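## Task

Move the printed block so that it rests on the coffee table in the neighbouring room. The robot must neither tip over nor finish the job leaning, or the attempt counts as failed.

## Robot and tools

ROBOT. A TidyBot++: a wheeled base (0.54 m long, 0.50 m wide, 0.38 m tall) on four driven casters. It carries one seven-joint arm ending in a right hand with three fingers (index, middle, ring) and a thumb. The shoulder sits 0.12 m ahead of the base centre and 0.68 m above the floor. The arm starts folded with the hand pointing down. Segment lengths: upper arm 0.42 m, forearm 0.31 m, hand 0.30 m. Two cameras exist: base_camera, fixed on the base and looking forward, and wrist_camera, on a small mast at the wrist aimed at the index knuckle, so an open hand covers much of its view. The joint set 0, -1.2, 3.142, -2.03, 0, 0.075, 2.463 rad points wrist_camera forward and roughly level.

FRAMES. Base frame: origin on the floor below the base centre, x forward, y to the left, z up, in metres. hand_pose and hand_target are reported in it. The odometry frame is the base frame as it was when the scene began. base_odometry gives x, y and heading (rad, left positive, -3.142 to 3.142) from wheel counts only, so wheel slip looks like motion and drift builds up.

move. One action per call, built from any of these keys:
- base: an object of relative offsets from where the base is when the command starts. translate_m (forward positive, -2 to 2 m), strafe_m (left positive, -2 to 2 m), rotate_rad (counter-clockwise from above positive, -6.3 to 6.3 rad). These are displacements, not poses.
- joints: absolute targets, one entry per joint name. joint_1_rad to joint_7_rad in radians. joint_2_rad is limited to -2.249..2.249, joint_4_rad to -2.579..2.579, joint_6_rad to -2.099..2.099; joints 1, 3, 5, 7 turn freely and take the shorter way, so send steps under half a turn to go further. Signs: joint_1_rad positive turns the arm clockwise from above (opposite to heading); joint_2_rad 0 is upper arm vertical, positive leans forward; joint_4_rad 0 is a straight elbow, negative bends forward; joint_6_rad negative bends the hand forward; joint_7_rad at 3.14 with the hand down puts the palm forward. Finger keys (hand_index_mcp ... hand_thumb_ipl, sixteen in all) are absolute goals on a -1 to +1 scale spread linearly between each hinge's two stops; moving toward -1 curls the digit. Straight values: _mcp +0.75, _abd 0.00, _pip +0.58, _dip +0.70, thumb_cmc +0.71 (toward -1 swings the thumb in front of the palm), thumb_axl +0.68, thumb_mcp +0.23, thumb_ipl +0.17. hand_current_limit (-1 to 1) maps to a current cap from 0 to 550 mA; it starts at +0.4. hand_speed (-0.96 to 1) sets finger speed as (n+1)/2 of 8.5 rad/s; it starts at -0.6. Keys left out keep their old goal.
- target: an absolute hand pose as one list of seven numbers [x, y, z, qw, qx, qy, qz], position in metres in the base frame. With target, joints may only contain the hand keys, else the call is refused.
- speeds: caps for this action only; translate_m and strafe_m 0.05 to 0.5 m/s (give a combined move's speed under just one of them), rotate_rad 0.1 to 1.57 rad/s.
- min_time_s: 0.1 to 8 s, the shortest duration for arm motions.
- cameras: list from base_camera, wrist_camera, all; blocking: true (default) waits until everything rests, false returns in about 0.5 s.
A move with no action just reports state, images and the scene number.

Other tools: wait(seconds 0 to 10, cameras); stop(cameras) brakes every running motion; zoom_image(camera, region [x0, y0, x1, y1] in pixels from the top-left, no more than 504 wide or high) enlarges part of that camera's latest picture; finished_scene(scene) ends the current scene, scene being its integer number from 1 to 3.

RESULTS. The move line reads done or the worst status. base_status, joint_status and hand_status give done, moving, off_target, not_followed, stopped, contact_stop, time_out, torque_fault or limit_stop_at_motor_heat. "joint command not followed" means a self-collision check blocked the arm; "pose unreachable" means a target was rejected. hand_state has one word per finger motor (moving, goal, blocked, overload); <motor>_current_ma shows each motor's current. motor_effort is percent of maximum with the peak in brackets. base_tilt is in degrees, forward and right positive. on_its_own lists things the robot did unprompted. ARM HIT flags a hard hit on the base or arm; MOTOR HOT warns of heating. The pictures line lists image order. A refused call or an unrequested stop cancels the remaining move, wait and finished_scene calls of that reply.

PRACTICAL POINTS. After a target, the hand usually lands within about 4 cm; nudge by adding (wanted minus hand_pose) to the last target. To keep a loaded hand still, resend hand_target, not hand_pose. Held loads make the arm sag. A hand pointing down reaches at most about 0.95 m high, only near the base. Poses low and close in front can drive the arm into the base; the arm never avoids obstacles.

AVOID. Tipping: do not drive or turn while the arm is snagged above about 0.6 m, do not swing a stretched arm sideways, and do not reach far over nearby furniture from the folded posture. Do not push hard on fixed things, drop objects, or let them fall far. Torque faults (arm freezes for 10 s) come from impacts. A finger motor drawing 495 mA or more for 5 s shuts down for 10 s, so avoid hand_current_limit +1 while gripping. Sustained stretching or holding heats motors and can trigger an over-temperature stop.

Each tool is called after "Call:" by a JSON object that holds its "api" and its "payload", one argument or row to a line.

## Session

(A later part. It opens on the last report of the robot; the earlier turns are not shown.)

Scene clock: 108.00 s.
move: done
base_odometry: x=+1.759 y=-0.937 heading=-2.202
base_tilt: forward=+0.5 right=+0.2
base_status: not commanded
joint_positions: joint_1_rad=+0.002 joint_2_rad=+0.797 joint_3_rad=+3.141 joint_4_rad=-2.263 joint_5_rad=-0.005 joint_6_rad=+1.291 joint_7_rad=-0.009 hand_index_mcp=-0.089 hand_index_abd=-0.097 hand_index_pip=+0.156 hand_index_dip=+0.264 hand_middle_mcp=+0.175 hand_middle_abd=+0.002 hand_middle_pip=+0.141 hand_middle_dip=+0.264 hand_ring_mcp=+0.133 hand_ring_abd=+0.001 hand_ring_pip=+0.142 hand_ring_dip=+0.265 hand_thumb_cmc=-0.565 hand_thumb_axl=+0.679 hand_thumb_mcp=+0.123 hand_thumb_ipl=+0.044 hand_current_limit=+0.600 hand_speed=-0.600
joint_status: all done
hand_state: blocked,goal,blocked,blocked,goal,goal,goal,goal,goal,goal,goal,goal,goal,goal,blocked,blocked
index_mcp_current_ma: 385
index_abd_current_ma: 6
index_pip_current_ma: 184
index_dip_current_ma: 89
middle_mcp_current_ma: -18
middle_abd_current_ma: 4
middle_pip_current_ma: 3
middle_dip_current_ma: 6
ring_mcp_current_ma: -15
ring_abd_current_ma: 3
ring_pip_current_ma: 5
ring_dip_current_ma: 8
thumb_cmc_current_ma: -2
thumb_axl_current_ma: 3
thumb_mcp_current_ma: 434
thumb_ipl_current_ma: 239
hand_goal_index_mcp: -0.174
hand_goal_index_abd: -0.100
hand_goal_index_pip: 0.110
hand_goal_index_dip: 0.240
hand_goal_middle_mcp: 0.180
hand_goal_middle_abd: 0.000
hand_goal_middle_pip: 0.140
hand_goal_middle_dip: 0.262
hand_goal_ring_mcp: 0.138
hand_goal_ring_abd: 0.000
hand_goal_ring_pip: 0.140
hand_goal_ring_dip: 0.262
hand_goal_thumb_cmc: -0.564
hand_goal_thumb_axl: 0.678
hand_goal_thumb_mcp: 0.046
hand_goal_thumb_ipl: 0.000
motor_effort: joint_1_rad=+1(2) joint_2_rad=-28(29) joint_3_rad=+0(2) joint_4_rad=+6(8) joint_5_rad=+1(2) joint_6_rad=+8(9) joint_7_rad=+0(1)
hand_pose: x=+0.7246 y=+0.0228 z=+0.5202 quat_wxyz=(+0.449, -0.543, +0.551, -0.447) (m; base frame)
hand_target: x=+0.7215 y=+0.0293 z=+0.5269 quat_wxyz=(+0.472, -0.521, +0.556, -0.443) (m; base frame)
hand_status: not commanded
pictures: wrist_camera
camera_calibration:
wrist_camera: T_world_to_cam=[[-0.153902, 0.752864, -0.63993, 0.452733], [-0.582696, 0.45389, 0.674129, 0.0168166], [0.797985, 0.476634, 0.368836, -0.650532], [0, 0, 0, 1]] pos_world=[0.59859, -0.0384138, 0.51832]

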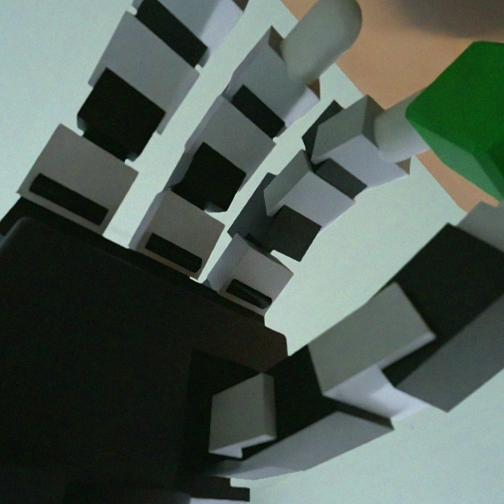

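Call:
{"api": "move", "payload": {
  "joints": {"joint_1_rad": 0, "joint_2_rad": 0.845, "joint_3_rad": 3.142, "joint_4_rad": -2.286, "joint_5_rad": 0, "joint_6_rad": 1.398, "joint_7_rad": -0.065},
  "min_time_s": 0.8
}}

Call:
{"api": "move", "payload": {
  "joints": {"joint_1_rad": 0, "joint_2_rad": 0.86, "joint_3_rad": 3.142, "joint_4_rad": -2.285, "joint_5_rad": 0, "joint_6_rad": 1.412, "joint_7_rad": -0.065},
  "min_time_s": 0.6,
  "cameras": ["wrist_camera"]
}}

Scene clock: 109.27 s.
move: done
base_odometry: x=+1.759 y=-0.937 heading=-2.202
base_tilt: forward=+0.5 right=+0.3
base_status: not commanded
joint_positions: joint_1_rad=+0.002 joint_2_rad=+0.831 joint_3_rad=+3.141 joint_4_rad=-2.263 joint_5_rad=-0.005 joint_6_rad=+1.325 joint_7_rad=-0.009 hand_index_mcp=-0.089 hand_index_abd=-0.097 hand_index_pip=+0.156 hand_index_dip=+0.264 hand_middle_mcp=+0.175 hand_middle_abd=+0.002 hand_middle_pip=+0.141 hand_middle_dip=+0.264 hand_ring_mcp=+0.133 hand_ring_abd=+0.001 hand_ring_pip=+0.142 hand_ring_dip=+0.265 hand_thumb_cmc=-0.565 hand_thumb_axl=+0.679 hand_thumb_mcp=+0.123 hand_thumb_ipl=+0.044 hand_current_limit=+0.600 hand_speed=-0.600
joint_status: all done
hand_state: blocked,goal,blocked,blocked,goal,goal,goal,goal,goal,goal,goal,goal,goal,goal,blocked,blocked
index_mcp_current_ma: 385
index_abd_current_ma: 6
index_pip_current_ma: 184
index_dip_current_ma: 89
middle_mcp_current_ma: -18
middle_abd_current_ma: 4
middle_pip_current_ma: 3
middle_dip_current_ma: 6
ring_mcp_current_ma: -15
ring_abd_current_ma: 3
ring_pip_current_ma: 5
ring_dip_current_ma: 8
thumb_cmc_current_ma: -2
thumb_axl_current_ma: 3
thumb_mcp_current_ma: 434
thumb_ipl_current_ma: 239
hand_goal_index_mcp: -0.174
hand_goal_index_abd: -0.100
hand_goal_index_pip: 0.110
hand_goal_index_dip: 0.240
hand_goal_middle_mcp: 0.180
hand_goal_middle_abd: 0.000
hand_goal_middle_pip: 0.140
hand_goal_middle_dip: 0.262
hand_goal_ring_mcp: 0.138
hand_goal_ring_abd: 0.000
hand_goal_ring_pip: 0.140
hand_goal_ring_dip: 0.262
hand_goal_thumb_cmc: -0.564
hand_goal_thumb_axl: 0.678
hand_goal_thumb_mcp: 0.046
hand_goal_thumb_ipl: 0.000
motor_effort: joint_1_rad=+1(1) joint_2_rad=-28(29) joint_3_rad=-1(2) joint_4_rad=+6(7) joint_5_rad=+1(1) joint_6_rad=+9(9) joint_7_rad=+1(1)
hand_pose: x=+0.7236 y=+0.0228 z=+0.5087 quat_wxyz=(+0.449, -0.543, +0.551, -0.447) (m; base frame)
hand_target: x=+0.7211 y=+0.0293 z=+0.5158 quat_wxyz=(+0.472, -0.521, +0.556, -0.443) (m; base frame)
hand_status: not commanded
pictures: none

Scene clock: 110.17 s.
move: done
base_odometry: x=+1.759 y=-0.937 heading=-2.202
base_tilt: forward=+0.5 right=+0.2
base_status: not commanded
joint_positions: joint_1_rad=+0.002 joint_2_rad=+0.845 joint_3_rad=+3.141 joint_4_rad=-2.263 joint_5_rad=-0.005 joint_6_rad=+1.339 joint_7_rad=-0.009 hand_index_mcp=-0.089 hand_index_abd=-0.097 hand_index_pip=+0.156 hand_index_dip=+0.264 hand_middle_mcp=+0.175 hand_middle_abd=+0.002 hand_middle_pip=+0.141 hand_middle_dip=+0.264 hand_ring_mcp=+0.133 hand_ring_abd=+0.001 hand_ring_pip=+0.142 hand_ring_dip=+0.265 hand_thumb_cmc=-0.565 hand_thumb_axl=+0.679 hand_thumb_mcp=+0.123 hand_thumb_ipl=+0.044 hand_current_limit=+0.600 hand_speed=-0.600
joint_status: all done
hand_state: blocked,goal,blocked,blocked,goal,goal,goal,goal,goal,goal,goal,goal,goal,goal,blocked,blocked
index_mcp_current_ma: 385
index_abd_current_ma: 6
index_pip_current_ma: 184
index_dip_current_ma: 89
middle_mcp_current_ma: -18
middle_abd_current_ma: 4
middle_pip_current_ma: 3
middle_dip_current_ma: 6
ring_mcp_current_ma: -15
ring_abd_current_ma: 3
ring_pip_current_ma: 5
ring_dip_current_ma: 8
thumb_cmc_current_ma: -2
thumb_axl_current_ma: 3
thumb_mcp_current_ma: 434
thumb_ipl_current_ma: 239
hand_goal_index_mcp: -0.174
hand_goal_index_abd: -0.100
hand_goal_index_pip: 0.110
hand_goal_index_dip: 0.240
hand_goal_middle_mcp: 0.180
hand_goal_middle_abd: 0.000
hand_goal_middle_pip: 0.140
hand_goal_middle_dip: 0.262
hand_goal_ring_mcp: 0.138
hand_goal_ring_abd: 0.000
hand_goal_ring_pip: 0.140
hand_goal_ring_dip: 0.262
hand_goal_thumb_cmc: -0.564
hand_goal_thumb_axl: 0.678
hand_goal_thumb_mcp: 0.046
hand_goal_thumb_ipl: 0.000
motor_effort: joint_1_rad=+0(1) joint_2_rad=-28(29) joint_3_rad=-1(2) joint_4_rad=+5(6) joint_5_rad=+0(1) joint_6_rad=+8(10) joint_7_rad=+1(1)
hand_pose: x=+0.7231 y=+0.0227 z=+0.5040 quat_wxyz=(+0.449, -0.543, +0.551, -0.447) (m; base frame)
hand_target: x=+0.7208 y=+0.0293 z=+0.5110 quat_wxyz=(+0.472, -0.521, +0.556, -0.443) (m; base frame)
hand_status: not commanded
pictures: wrist_camera
camera_calibration:
wrist_camera: T_world_to_cam=[[-0.154617, 0.752728, -0.639917, 0.44268], [-0.581818, 0.454106, 0.67474, 0.0259049], [0.798487, 0.476642, 0.367738, -0.643182], [0, 0, 0, 1]] pos_world=[0.597091, -0.0384136, 0.502322]

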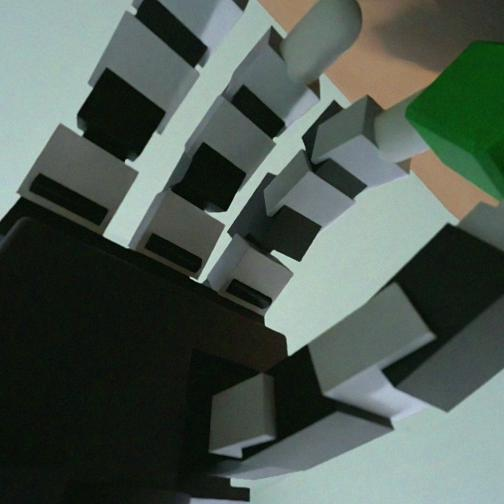

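Continue in ~4 mm steps.

Call:
{"api": "move", "payload": {
  "joints": {"joint_1_rad": 0, "joint_2_rad": 0.873, "joint_3_rad": 3.142, "joint_4_rad": -2.284, "joint_5_rad": 0, "joint_6_rad": 1.424, "joint_7_rad": -0.065},
  "min_time_s": 0.6
}}

Call:
{"api": "move", "payload": {
  "joints": {"joint_1_rad": 0, "joint_2_rad": 0.885, "joint_3_rad": 3.142, "joint_4_rad": -2.283, "joint_5_rad": 0, "joint_6_rad": 1.435, "joint_7_rad": -0.065},
  "min_time_s": 0.6,
  "cameras": ["wrist_camera"]
}}

Scene clock: 111.20 s.
move: done
base_odometry: x=+1.759 y=-0.937 heading=-2.202
base_tilt: forward=+0.5 right=+0.2
base_status: not commanded
joint_positions: joint_1_rad=+0.002 joint_2_rad=+0.858 joint_3_rad=+3.141 joint_4_rad=-2.263 joint_5_rad=-0.005 joint_6_rad=+1.351 joint_7_rad=-0.009 hand_index_mcp=-0.089 hand_index_abd=-0.097 hand_index_pip=+0.156 hand_index_dip=+0.264 hand_middle_mcp=+0.175 hand_middle_abd=+0.002 hand_middle_pip=+0.141 hand_middle_dip=+0.264 hand_ring_mcp=+0.133 hand_ring_abd=+0.001 hand_ring_pip=+0.142 hand_ring_dip=+0.265 hand_thumb_cmc=-0.565 hand_thumb_axl=+0.679 hand_thumb_mcp=+0.123 hand_thumb_ipl=+0.044 hand_current_limit=+0.600 hand_speed=-0.600
joint_status: all done
hand_state: blocked,goal,blocked,blocked,goal,goal,goal,goal,goal,goal,goal,goal,goal,goal,blocked,blocked
index_mcp_current_ma: 385
index_abd_current_ma: 6
index_pip_current_ma: 184
index_dip_current_ma: 89
middle_mcp_current_ma: -18
middle_abd_current_ma: 4
middle_pip_current_ma: 3
middle_dip_current_ma: 6
ring_mcp_current_ma: -15
ring_abd_current_ma: 3
ring_pip_current_ma: 5
ring_dip_current_ma: 8
thumb_cmc_current_ma: -2
thumb_axl_current_ma: 3
thumb_mcp_current_ma: 434
thumb_ipl_current_ma: 239
hand_goal_index_mcp: -0.174
hand_goal_index_abd: -0.100
hand_goal_index_pip: 0.110
hand_goal_index_dip: 0.240
hand_goal_middle_mcp: 0.180
hand_goal_middle_abd: 0.000
hand_goal_middle_pip: 0.140
hand_goal_middle_dip: 0.262
hand_goal_ring_mcp: 0.138
hand_goal_ring_abd: 0.000
hand_goal_ring_pip: 0.140
hand_goal_ring_dip: 0.262
hand_goal_thumb_cmc: -0.564
hand_goal_thumb_axl: 0.678
hand_goal_thumb_mcp: 0.046
hand_goal_thumb_ipl: 0.000
motor_effort: joint_1_rad=+0(1) joint_2_rad=-29(29) joint_3_rad=+0(2) joint_4_rad=+5(6) joint_5_rad=+0(1) joint_6_rad=+8(10) joint_7_rad=+0(1)
hand_pose: x=+0.7226 y=+0.0227 z=+0.4997 quat_wxyz=(+0.448, -0.543, +0.552, -0.447) (m; base frame)
hand_target: x=+0.7206 y=+0.0293 z=+0.5069 quat_wxyz=(+0.472, -0.521, +0.556, -0.443) (m; base frame)
hand_status: not commanded
pictures: none

Scene clock: 112.10 s.
move: done
base_odometry: x=+1.759 y=-0.937 heading=-2.202
base_tilt: forward=+0.5 right=+0.2
base_status: not commanded
joint_positions: joint_1_rad=+0.002 joint_2_rad=+0.870 joint_3_rad=+3.141 joint_4_rad=-2.263 joint_5_rad=-0.005 joint_6_rad=+1.362 joint_7_rad=-0.009 hand_index_mcp=-0.089 hand_index_abd=-0.097 hand_index_pip=+0.156 hand_index_dip=+0.264 hand_middle_mcp=+0.175 hand_middle_abd=+0.002 hand_middle_pip=+0.141 hand_middle_dip=+0.264 hand_ring_mcp=+0.133 hand_ring_abd=+0.001 hand_ring_pip=+0.142 hand_ring_dip=+0.265 hand_thumb_cmc=-0.565 hand_thumb_axl=+0.679 hand_thumb_mcp=+0.123 hand_thumb_ipl=+0.044 hand_current_limit=+0.600 hand_speed=-0.600
joint_status: all done
hand_state: blocked,goal,blocked,blocked,goal,goal,goal,goal,goal,goal,goal,goal,goal,goal,blocked,blocked
index_mcp_current_ma: 385
index_abd_current_ma: 6
index_pip_current_ma: 184
index_dip_current_ma: 89
middle_mcp_current_ma: -18
middle_abd_current_ma: 4
middle_pip_current_ma: 3
middle_dip_current_ma: 6
ring_mcp_current_ma: -15
ring_abd_current_ma: 3
ring_pip_current_ma: 5
ring_dip_current_ma: 8
thumb_cmc_current_ma: -2
thumb_axl_current_ma: 3
thumb_mcp_current_ma: 434
thumb_ipl_current_ma: 239
hand_goal_index_mcp: -0.174
hand_goal_index_abd: -0.100
hand_goal_index_pip: 0.110
hand_goal_index_dip: 0.240
hand_goal_middle_mcp: 0.180
hand_goal_middle_abd: 0.000
hand_goal_middle_pip: 0.140
hand_goal_middle_dip: 0.262
hand_goal_ring_mcp: 0.138
hand_goal_ring_abd: 0.000
hand_goal_ring_pip: 0.140
hand_goal_ring_dip: 0.262
hand_goal_thumb_cmc: -0.564
hand_goal_thumb_axl: 0.678
hand_goal_thumb_mcp: 0.046
hand_goal_thumb_ipl: 0.000
motor_effort: joint_1_rad=+0(1) joint_2_rad=-28(29) joint_3_rad=-1(2) joint_4_rad=+5(6) joint_5_rad=+0(1) joint_6_rad=+9(10) joint_7_rad=+1(1)
hand_pose: x=+0.7221 y=+0.0227 z=+0.4960 quat_wxyz=(+0.448, -0.543, +0.552, -0.447) (m; base frame)
hand_target: x=+0.7204 y=+0.0293 z=+0.5031 quat_wxyz=(+0.472, -0.521, +0.556, -0.443) (m; base frame)
hand_status: not commanded
pictures: wrist_camera
camera_calibration:
wrist_camera: T_world_to_cam=[[-0.155192, 0.752647, -0.639873, 0.43771], [-0.58129, 0.454145, 0.67517, 0.0301364], [0.79876, 0.476733, 0.367027, -0.63917], [0, 0, 0, 1]] pos_world=[0.595991, -0.0384137, 0.494324]

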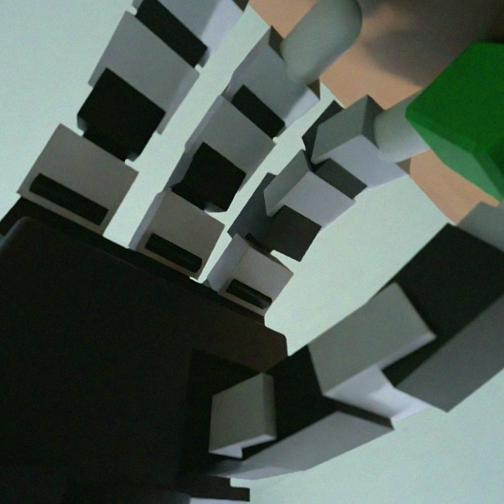

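Call:
{"api": "move", "payload": {
  "joints": {"joint_1_rad": 0, "joint_2_rad": 0.896, "joint_3_rad": 3.142, "joint_4_rad": -2.282, "joint_5_rad": 0, "joint_6_rad": 1.445, "joint_7_rad": -0.065},
  "min_time_s": 0.5
}}

Call:
{"api": "move", "payload": {
  "joints": {"joint_1_rad": 0, "joint_2_rad": 0.907, "joint_3_rad": 3.142, "joint_4_rad": -2.281, "joint_5_rad": 0, "joint_6_rad": 1.455, "joint_7_rad": -0.065},
  "min_time_s": 0.5,
  "cameras": ["wrist_camera"]
}}

Scene clock: 113.00 s.
move: done
base_odometry: x=+1.759 y=-0.937 heading=-2.202
base_tilt: forward=+0.5 right=+0.3
base_status: not commanded
joint_positions: joint_1_rad=+0.002 joint_2_rad=+0.876 joint_3_rad=+3.141 joint_4_rad=-2.263 joint_5_rad=-0.005 joint_6_rad=+1.376 joint_7_rad=-0.009 hand_index_mcp=-0.089 hand_index_abd=-0.097 hand_index_pip=+0.156 hand_index_dip=+0.264 hand_middle_mcp=+0.175 hand_middle_abd=+0.002 hand_middle_pip=+0.141 hand_middle_dip=+0.264 hand_ring_mcp=+0.133 hand_ring_abd=+0.001 hand_ring_pip=+0.142 hand_ring_dip=+0.265 hand_thumb_cmc=-0.565 hand_thumb_axl=+0.679 hand_thumb_mcp=+0.123 hand_thumb_ipl=+0.044 hand_current_limit=+0.600 hand_speed=-0.600
joint_status: all done
hand_state: blocked,goal,blocked,blocked,goal,goal,goal,goal,goal,goal,goal,goal,goal,goal,blocked,blocked
index_mcp_current_ma: 385
index_abd_current_ma: 6
index_pip_current_ma: 184
index_dip_current_ma: 89
middle_mcp_current_ma: -18
middle_abd_current_ma: 4
middle_pip_current_ma: 3
middle_dip_current_ma: 6
ring_mcp_current_ma: -15
ring_abd_current_ma: 3
ring_pip_current_ma: 5
ring_dip_current_ma: 8
thumb_cmc_current_ma: -2
thumb_axl_current_ma: 3
thumb_mcp_current_ma: 434
thumb_ipl_current_ma: 239
hand_goal_index_mcp: -0.174
hand_goal_index_abd: -0.100
hand_goal_index_pip: 0.110
hand_goal_index_dip: 0.240
hand_goal_middle_mcp: 0.180
hand_goal_middle_abd: 0.000
hand_goal_middle_pip: 0.140
hand_goal_middle_dip: 0.262
hand_goal_ring_mcp: 0.138
hand_goal_ring_abd: 0.000
hand_goal_ring_pip: 0.140
hand_goal_ring_dip: 0.262
hand_goal_thumb_cmc: -0.564
hand_goal_thumb_axl: 0.678
hand_goal_thumb_mcp: 0.046
hand_goal_thumb_ipl: 0.000
motor_effort: joint_1_rad=+1(1) joint_2_rad=-28(29) joint_3_rad=-1(3) joint_4_rad=+5(6) joint_5_rad=+0(1) joint_6_rad=+8(11) joint_7_rad=+0(1)
hand_pose: x=+0.7229 y=+0.0227 z=+0.4960 quat_wxyz=(+0.450, -0.541, +0.550, -0.449) (m; base frame)
hand_target: x=+0.7201 y=+0.0293 z=+0.4996 quat_wxyz=(+0.472, -0.521, +0.556, -0.443) (m; base frame)
hand_status: not commanded
pictures: none

Scene clock: 113.80 s.
move: done
base_odometry: x=+1.759 y=-0.937 heading=-2.202
base_tilt: forward=+0.6 right=+0.2
base_status: not commanded
joint_positions: joint_1_rad=+0.002 joint_2_rad=+0.883 joint_3_rad=+3.141 joint_4_rad=-2.263 joint_5_rad=-0.005 joint_6_rad=+1.390 joint_7_rad=-0.009 hand_index_mcp=-0.089 hand_index_abd=-0.097 hand_index_pip=+0.156 hand_index_dip=+0.262 hand_middle_mcp=+0.175 hand_middle_abd=+0.002 hand_middle_pip=+0.141 hand_middle_dip=+0.264 hand_ring_mcp=+0.133 hand_ring_abd=+0.001 hand_ring_pip=+0.142 hand_ring_dip=+0.265 hand_thumb_cmc=-0.565 hand_thumb_axl=+0.679 hand_thumb_mcp=+0.123 hand_thumb_ipl=+0.044 hand_current_limit=+0.600 hand_speed=-0.600
joint_status: all done
hand_state: blocked,goal,blocked,blocked,goal,goal,goal,goal,goal,goal,goal,goal,goal,goal,blocked,blocked
index_mcp_current_ma: 385
index_abd_current_ma: 6
index_pip_current_ma: 184
index_dip_current_ma: 81
middle_mcp_current_ma: -18
middle_abd_current_ma: 4
middle_pip_current_ma: 3
middle_dip_current_ma: 6
ring_mcp_current_ma: -15
ring_abd_current_ma: 3
ring_pip_current_ma: 5
ring_dip_current_ma: 8
thumb_cmc_current_ma: -2
thumb_axl_current_ma: 3
thumb_mcp_current_ma: 434
thumb_ipl_current_ma: 239
hand_goal_index_mcp: -0.174
hand_goal_index_abd: -0.100
hand_goal_index_pip: 0.110
hand_goal_index_dip: 0.240
hand_goal_middle_mcp: 0.180
hand_goal_middle_abd: 0.000
hand_goal_middle_pip: 0.140
hand_goal_middle_dip: 0.262
hand_goal_ring_mcp: 0.138
hand_goal_ring_abd: 0.000
hand_goal_ring_pip: 0.140
hand_goal_ring_dip: 0.262
hand_goal_thumb_cmc: -0.564
hand_goal_thumb_axl: 0.678
hand_goal_thumb_mcp: 0.046
hand_goal_thumb_ipl: 0.000
motor_effort: joint_1_rad=+1(2) joint_2_rad=-27(28) joint_3_rad=+0(2) joint_4_rad=+5(6) joint_5_rad=+0(1) joint_6_rad=+8(8) joint_7_rad=+1(1)
hand_pose: x=+0.7236 y=+0.0227 z=+0.4960 quat_wxyz=(+0.452, -0.540, +0.548, -0.451) (m; base frame)
hand_target: x=+0.7199 y=+0.0293 z=+0.4961 quat_wxyz=(+0.472, -0.521, +0.556, -0.443) (m; base frame)
hand_status: not commanded
pictures: wrist_camera
camera_calibration:
wrist_camera: T_world_to_cam=[[-0.145493, 0.752792, -0.641978, 0.43197], [-0.591275, 0.454093, 0.666478, 0.0426116], [0.793238, 0.476553, 0.379039, -0.642361], [0, 0, 0, 1]] pos_world=[0.597589, -0.0384135, 0.492396]

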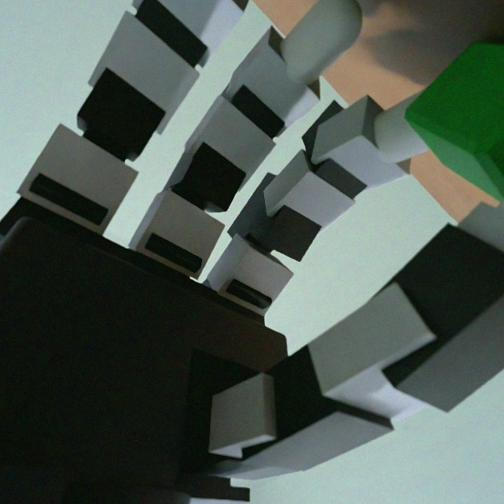

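Call:
{"api": "move", "payload": {
  "joints": {"hand_speed": -0.85, "hand_index_mcp": 0.45, "hand_thumb_mcp": 0.225, "hand_thumb_ipl": 0.168, "hand_middle_mcp": 0.45, "hand_ring_mcp": 0.45},
  "cameras": ["wrist_camera"]
}}

Call:
{"api": "move", "payload": {
  "joints": {"joint_1_rad": 0, "joint_2_rad": 0.687, "joint_3_rad": 3.142, "joint_4_rad": -2.22, "joint_5_rad": 0, "joint_6_rad": 1.087, "joint_7_rad": -0.065},
  "min_time_s": 2,
  "cameras": ["wrist_camera"]
}}

Scene clock: 115.67 s.
move: off_target
base_odometry: x=+1.759 y=-0.937 heading=-2.202
base_tilt: forward=+0.5 right=+0.2
base_status: not commanded
joint_positions: joint_1_rad=+0.002 joint_2_rad=+0.890 joint_3_rad=+3.141 joint_4_rad=-2.263 joint_5_rad=-0.005 joint_6_rad=+1.395 joint_7_rad=-0.010 hand_index_mcp=+0.433 hand_index_abd=-0.098 hand_index_pip=+0.112 hand_index_dip=+0.243 hand_middle_mcp=+0.430 hand_middle_abd=+0.002 hand_middle_pip=+0.141 hand_middle_dip=+0.264 hand_ring_mcp=+0.432 hand_ring_abd=+0.001 hand_ring_pip=+0.142 hand_ring_dip=+0.265 hand_thumb_cmc=-0.565 hand_thumb_axl=+0.679 hand_thumb_mcp=+0.222 hand_thumb_ipl=+0.166 hand_current_limit=+0.600 hand_speed=-0.850
joint_status: hand_middle_mcp off_target (ended at +0.430, target +0.450); the others done
hand_state: goal,goal,goal,goal,blocked,goal,goal,goal,goal,goal,goal,goal,goal,goal,goal,goal
index_mcp_current_ma: -63
index_abd_current_ma: 6
index_pip_current_ma: 5
index_dip_current_ma: 8
middle_mcp_current_ma: -78
middle_abd_current_ma: 4
middle_pip_current_ma: 3
middle_dip_current_ma: 6
ring_mcp_current_ma: -70
ring_abd_current_ma: 3
ring_pip_current_ma: 4
ring_dip_current_ma: 8
thumb_cmc_current_ma: -2
thumb_axl_current_ma: 3
thumb_mcp_current_ma: -16
thumb_ipl_current_ma: -9
hand_goal_index_mcp: 0.450
hand_goal_index_abd: -0.100
hand_goal_index_pip: 0.110
hand_goal_index_dip: 0.240
hand_goal_middle_mcp: 0.450
hand_goal_middle_abd: 0.000
hand_goal_middle_pip: 0.140
hand_goal_middle_dip: 0.262
hand_goal_ring_mcp: 0.450
hand_goal_ring_abd: 0.000
hand_goal_ring_pip: 0.140
hand_goal_ring_dip: 0.262
hand_goal_thumb_cmc: -0.564
hand_goal_thumb_axl: 0.678
hand_goal_thumb_mcp: 0.226
hand_goal_thumb_ipl: 0.168
on_its_own: hand_index_pip moved -0.045 to your old target +0.110
motor_effort: joint_1_rad=+0(1) joint_2_rad=-27(29) joint_3_rad=-1(1) joint_4_rad=+4(5) joint_5_rad=+1(1) joint_6_rad=+8(9) joint_7_rad=+0(1)
hand_pose: x=+0.7231 y=+0.0228 z=+0.4933 quat_wxyz=(+0.452, -0.540, +0.549, -0.450) (m; base frame)
hand_target: x=+0.7199 y=+0.0293 z=+0.4961 quat_wxyz=(+0.472, -0.521, +0.556, -0.443) (m; base frame)
hand_status: not commanded
pictures: wrist_camera
camera_calibration:
wrist_camera: T_world_to_cam=[[-0.146331, 0.753282, -0.641212, 0.430348], [-0.590258, 0.453671, 0.667666, 0.0426699], [0.793841, 0.476181, 0.378245, -0.640972], [0, 0, 0, 1]] pos_world=[0.596989, -0.0383133, 0.4899]

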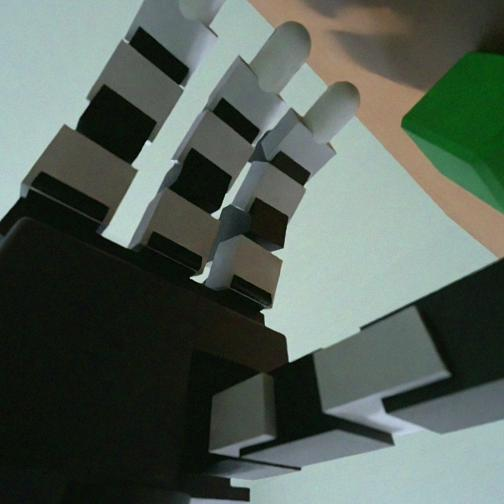

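Scene clock: 118.27 s.
move: done
base_odometry: x=+1.759 y=-0.937 heading=-2.202
base_tilt: forward=+0.5 right=+0.2
base_status: not commanded
joint_positions: joint_1_rad=+0.002 joint_2_rad=+0.727 joint_3_rad=+3.141 joint_4_rad=-2.252 joint_5_rad=-0.005 joint_6_rad=+1.168 joint_7_rad=-0.010 hand_index_mcp=+0.434 hand_index_abd=-0.098 hand_index_pip=+0.112 hand_index_dip=+0.243 hand_middle_mcp=+0.431 hand_middle_abd=+0.002 hand_middle_pip=+0.141 hand_middle_dip=+0.264 hand_ring_mcp=+0.432 hand_ring_abd=+0.001 hand_ring_pip=+0.142 hand_ring_dip=+0.265 hand_thumb_cmc=-0.565 hand_thumb_axl=+0.679 hand_thumb_mcp=+0.222 hand_thumb_ipl=+0.166 hand_current_limit=+0.600 hand_speed=-0.850
joint_status: all done
hand_state: goal,goal,goal,goal,goal,goal,goal,goal,goal,goal,goal,goal,goal,goal,goal,goal
index_mcp_current_ma: -60
index_abd_current_ma: 6
index_pip_current_ma: 5
index_dip_current_ma: 8
middle_mcp_current_ma: -74
middle_abd_current_ma: 4
middle_pip_current_ma: 3
middle_dip_current_ma: 6
ring_mcp_current_ma: -67
ring_abd_current_ma: 3
ring_pip_current_ma: 4
ring_dip_current_ma: 8
thumb_cmc_current_ma: -2
thumb_axl_current_ma: 3
thumb_mcp_current_ma: -15
thumb_ipl_current_ma: -8
hand_goal_index_mcp: 0.450
hand_goal_index_abd: -0.100
hand_goal_index_pip: 0.110
hand_goal_index_dip: 0.240
hand_goal_middle_mcp: 0.450
hand_goal_middle_abd: 0.000
hand_goal_middle_pip: 0.140
hand_goal_middle_dip: 0.262
hand_goal_ring_mcp: 0.450
hand_goal_ring_abd: 0.000
hand_goal_ring_pip: 0.140
hand_goal_ring_dip: 0.262
hand_goal_thumb_cmc: -0.564
hand_goal_thumb_axl: 0.678
hand_goal_thumb_mcp: 0.226
hand_goal_thumb_ipl: 0.168
motor_effort: joint_1_rad=+1(2) joint_2_rad=-27(30) joint_3_rad=-1(2) joint_4_rad=+7(7) joint_5_rad=+1(2) joint_6_rad=+8(10) joint_7_rad=+0(2)
hand_pose: x=+0.7221 y=+0.0230 z=+0.5319 quat_wxyz=(+0.437, -0.552, +0.561, -0.435) (m; base frame)
hand_target: x=+0.7305 y=+0.0293 z=+0.5462 quat_wxyz=(+0.448, -0.540, +0.576, -0.420) (m; base frame)
hand_status: not commanded
pictures: wrist_camera
camera_calibration:
wrist_camera: T_world_to_cam=[[-0.181118, 0.75406, -0.63134, 0.474601], [-0.553112, 0.452703, 0.699376, -0.0273469], [0.813181, 0.475871, 0.335087, -0.645938], [0, 0, 0, 1]] pos_world=[0.596098, -0.0381139, 0.535206]

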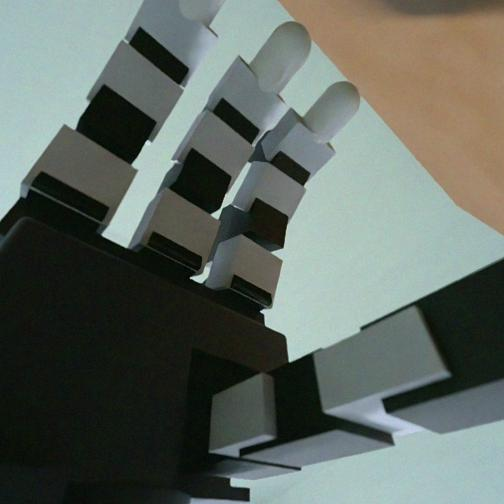

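Call:
{"api": "move", "payload": {
  "joints": {"joint_1_rad": 0, "joint_2_rad": 0.41, "joint_3_rad": 3.142, "joint_4_rad": -2.1, "joint_5_rad": 0, "joint_6_rad": 0.75, "joint_7_rad": -0.065},
  "min_time_s": 1.2
}}

Call:
{"api": "move", "payload": {
  "base": {"translate_m": -0.4},
  "speeds": {"translate_m": 0.4},
  "joints": {"joint_1_rad": -0.3, "joint_2_rad": -1.2, "joint_3_rad": 3.142, "joint_4_rad": -2.03, "joint_5_rad": 0, "joint_6_rad": -0.5, "joint_7_rad": 2.463},
  "cameras": ["wrist_camera"]
}}

Scene clock: 120.30 s.
move: done
base_odometry: x=+1.759 y=-0.937 heading=-2.202
base_tilt: forward=+0.5 right=+0.3
base_status: not commanded
joint_positions: joint_1_rad=+0.002 joint_2_rad=+0.441 joint_3_rad=+3.141 joint_4_rad=-2.136 joint_5_rad=-0.005 joint_6_rad=+0.832 joint_7_rad=-0.010 hand_index_mcp=+0.434 hand_index_abd=-0.098 hand_index_pip=+0.112 hand_index_dip=+0.243 hand_middle_mcp=+0.431 hand_middle_abd=+0.002 hand_middle_pip=+0.141 hand_middle_dip=+0.264 hand_ring_mcp=+0.432 hand_ring_abd=+0.001 hand_ring_pip=+0.142 hand_ring_dip=+0.265 hand_thumb_cmc=-0.565 hand_thumb_axl=+0.679 hand_thumb_mcp=+0.222 hand_thumb_ipl=+0.166 hand_current_limit=+0.600 hand_speed=-0.850
joint_status: all done
hand_state: goal,goal,goal,goal,goal,goal,goal,goal,goal,goal,goal,goal,goal,goal,goal,goal
index_mcp_current_ma: -60
index_abd_current_ma: 6
index_pip_current_ma: 5
index_dip_current_ma: 8
middle_mcp_current_ma: -74
middle_abd_current_ma: 4
middle_pip_current_ma: 3
middle_dip_current_ma: 6
ring_mcp_current_ma: -67
ring_abd_current_ma: 3
ring_pip_current_ma: 4
ring_dip_current_ma: 8
thumb_cmc_current_ma: -2
thumb_axl_current_ma: 3
thumb_mcp_current_ma: -14
thumb_ipl_current_ma: -8
hand_goal_index_mcp: 0.450
hand_goal_index_abd: -0.100
hand_goal_index_pip: 0.110
hand_goal_index_dip: 0.240
hand_goal_middle_mcp: 0.450
hand_goal_middle_abd: 0.000
hand_goal_middle_pip: 0.140
hand_goal_middle_dip: 0.262
hand_goal_ring_mcp: 0.450
hand_goal_ring_abd: 0.000
hand_goal_ring_pip: 0.140
hand_goal_ring_dip: 0.262
hand_goal_thumb_cmc: -0.564
hand_goal_thumb_axl: 0.678
hand_goal_thumb_mcp: 0.226
hand_goal_thumb_ipl: 0.168
motor_effort: joint_1_rad=+1(2) joint_2_rad=-25(29) joint_3_rad=-1(2) joint_4_rad=+12(12) joint_5_rad=+1(2) joint_6_rad=+9(10) joint_7_rad=+0(1)
hand_pose: x=+0.7491 y=+0.0234 z=+0.6608 quat_wxyz=(+0.456, -0.537, +0.547, -0.453) (m; base frame)
hand_target: x=+0.7527 y=+0.0293 z=+0.6754 quat_wxyz=(+0.465, -0.527, +0.562, -0.436) (m; base frame)
hand_status: not commanded
pictures: none

Scene clock: 123.83 s.
move: done
base_odometry: x=+1.995 y=-0.614 heading=-2.202
base_tilt: forward=+0.5 right=+0.3
base_status: done
joint_positions: joint_1_rad=-0.285 joint_2_rad=-1.192 joint_3_rad=+3.141 joint_4_rad=-2.072 joint_5_rad=-0.005 joint_6_rad=-0.418 joint_7_rad=+2.403 hand_index_mcp=+0.452 hand_index_abd=-0.098 hand_index_pip=+0.112 hand_index_dip=+0.243 hand_middle_mcp=+0.453 hand_middle_abd=+0.002 hand_middle_pip=+0.141 hand_middle_dip=+0.264 hand_ring_mcp=+0.453 hand_ring_abd=+0.001 hand_ring_pip=+0.141 hand_ring_dip=+0.265 hand_thumb_cmc=-0.557 hand_thumb_axl=+0.679 hand_thumb_mcp=+0.225 hand_thumb_ipl=+0.166 hand_current_limit=+0.600 hand_speed=-0.850
joint_status: all done
hand_state: goal,goal,goal,goal,goal,goal,goal,goal,goal,goal,goal,goal,goal,goal,goal,goal
index_mcp_current_ma: 7
index_abd_current_ma: 6
index_pip_current_ma: 4
index_dip_current_ma: 7
middle_mcp_current_ma: 9
middle_abd_current_ma: 4
middle_pip_current_ma: 3
middle_dip_current_ma: 6
ring_mcp_current_ma: 8
ring_abd_current_ma: 3
ring_pip_current_ma: 4
ring_dip_current_ma: 8
thumb_cmc_current_ma: 22
thumb_axl_current_ma: 3
thumb_mcp_current_ma: -3
thumb_ipl_current_ma: -6
hand_goal_index_mcp: 0.450
hand_goal_index_abd: -0.100
hand_goal_index_pip: 0.110
hand_goal_index_dip: 0.240
hand_goal_middle_mcp: 0.450
hand_goal_middle_abd: 0.000
hand_goal_middle_pip: 0.140
hand_goal_middle_dip: 0.262
hand_goal_ring_mcp: 0.450
hand_goal_ring_abd: 0.000
hand_goal_ring_pip: 0.140
hand_goal_ring_dip: 0.262
hand_goal_thumb_cmc: -0.564
hand_goal_thumb_axl: 0.678
hand_goal_thumb_mcp: 0.226
hand_goal_thumb_ipl: 0.168
motor_effort: joint_1_rad=+1(3) joint_2_rad=+14(28) joint_3_rad=+0(3) joint_4_rad=+15(19) joint_5_rad=+0(2) joint_6_rad=+9(10) joint_7_rad=-1(2)
hand_pose: x=+0.2633 y=-0.0327 z=+1.1643 quat_wxyz=(-0.213, -0.513, -0.320, -0.768) (m; base frame)
hand_target: x=+0.2545 y=-0.0312 z=+1.1687 quat_wxyz=(-0.230, -0.511, -0.346, -0.753) (m; base frame)
hand_status: not commanded
pictures: wrist_camera
camera_calibration:
wrist_camera: T_world_to_cam=[[0.259971, -0.965383, -0.0212257, -0.0499048], [-0.479084, -0.109867, -0.870866, 1.09208], [0.838387, 0.236569, -0.491062, 0.489142], [0, 0, 0, 1]] pos_world=[0.126081, -0.04391, 1.19019]

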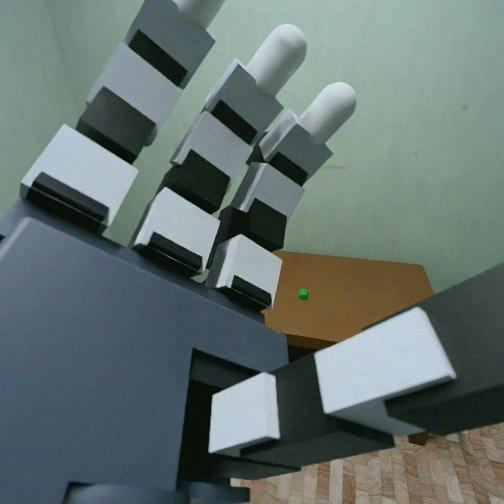

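Block is on the coffee table.

Call:
{"api": "finished_scene", "payload": {
  "scene": 2
}}

The scene is finished: the task was done.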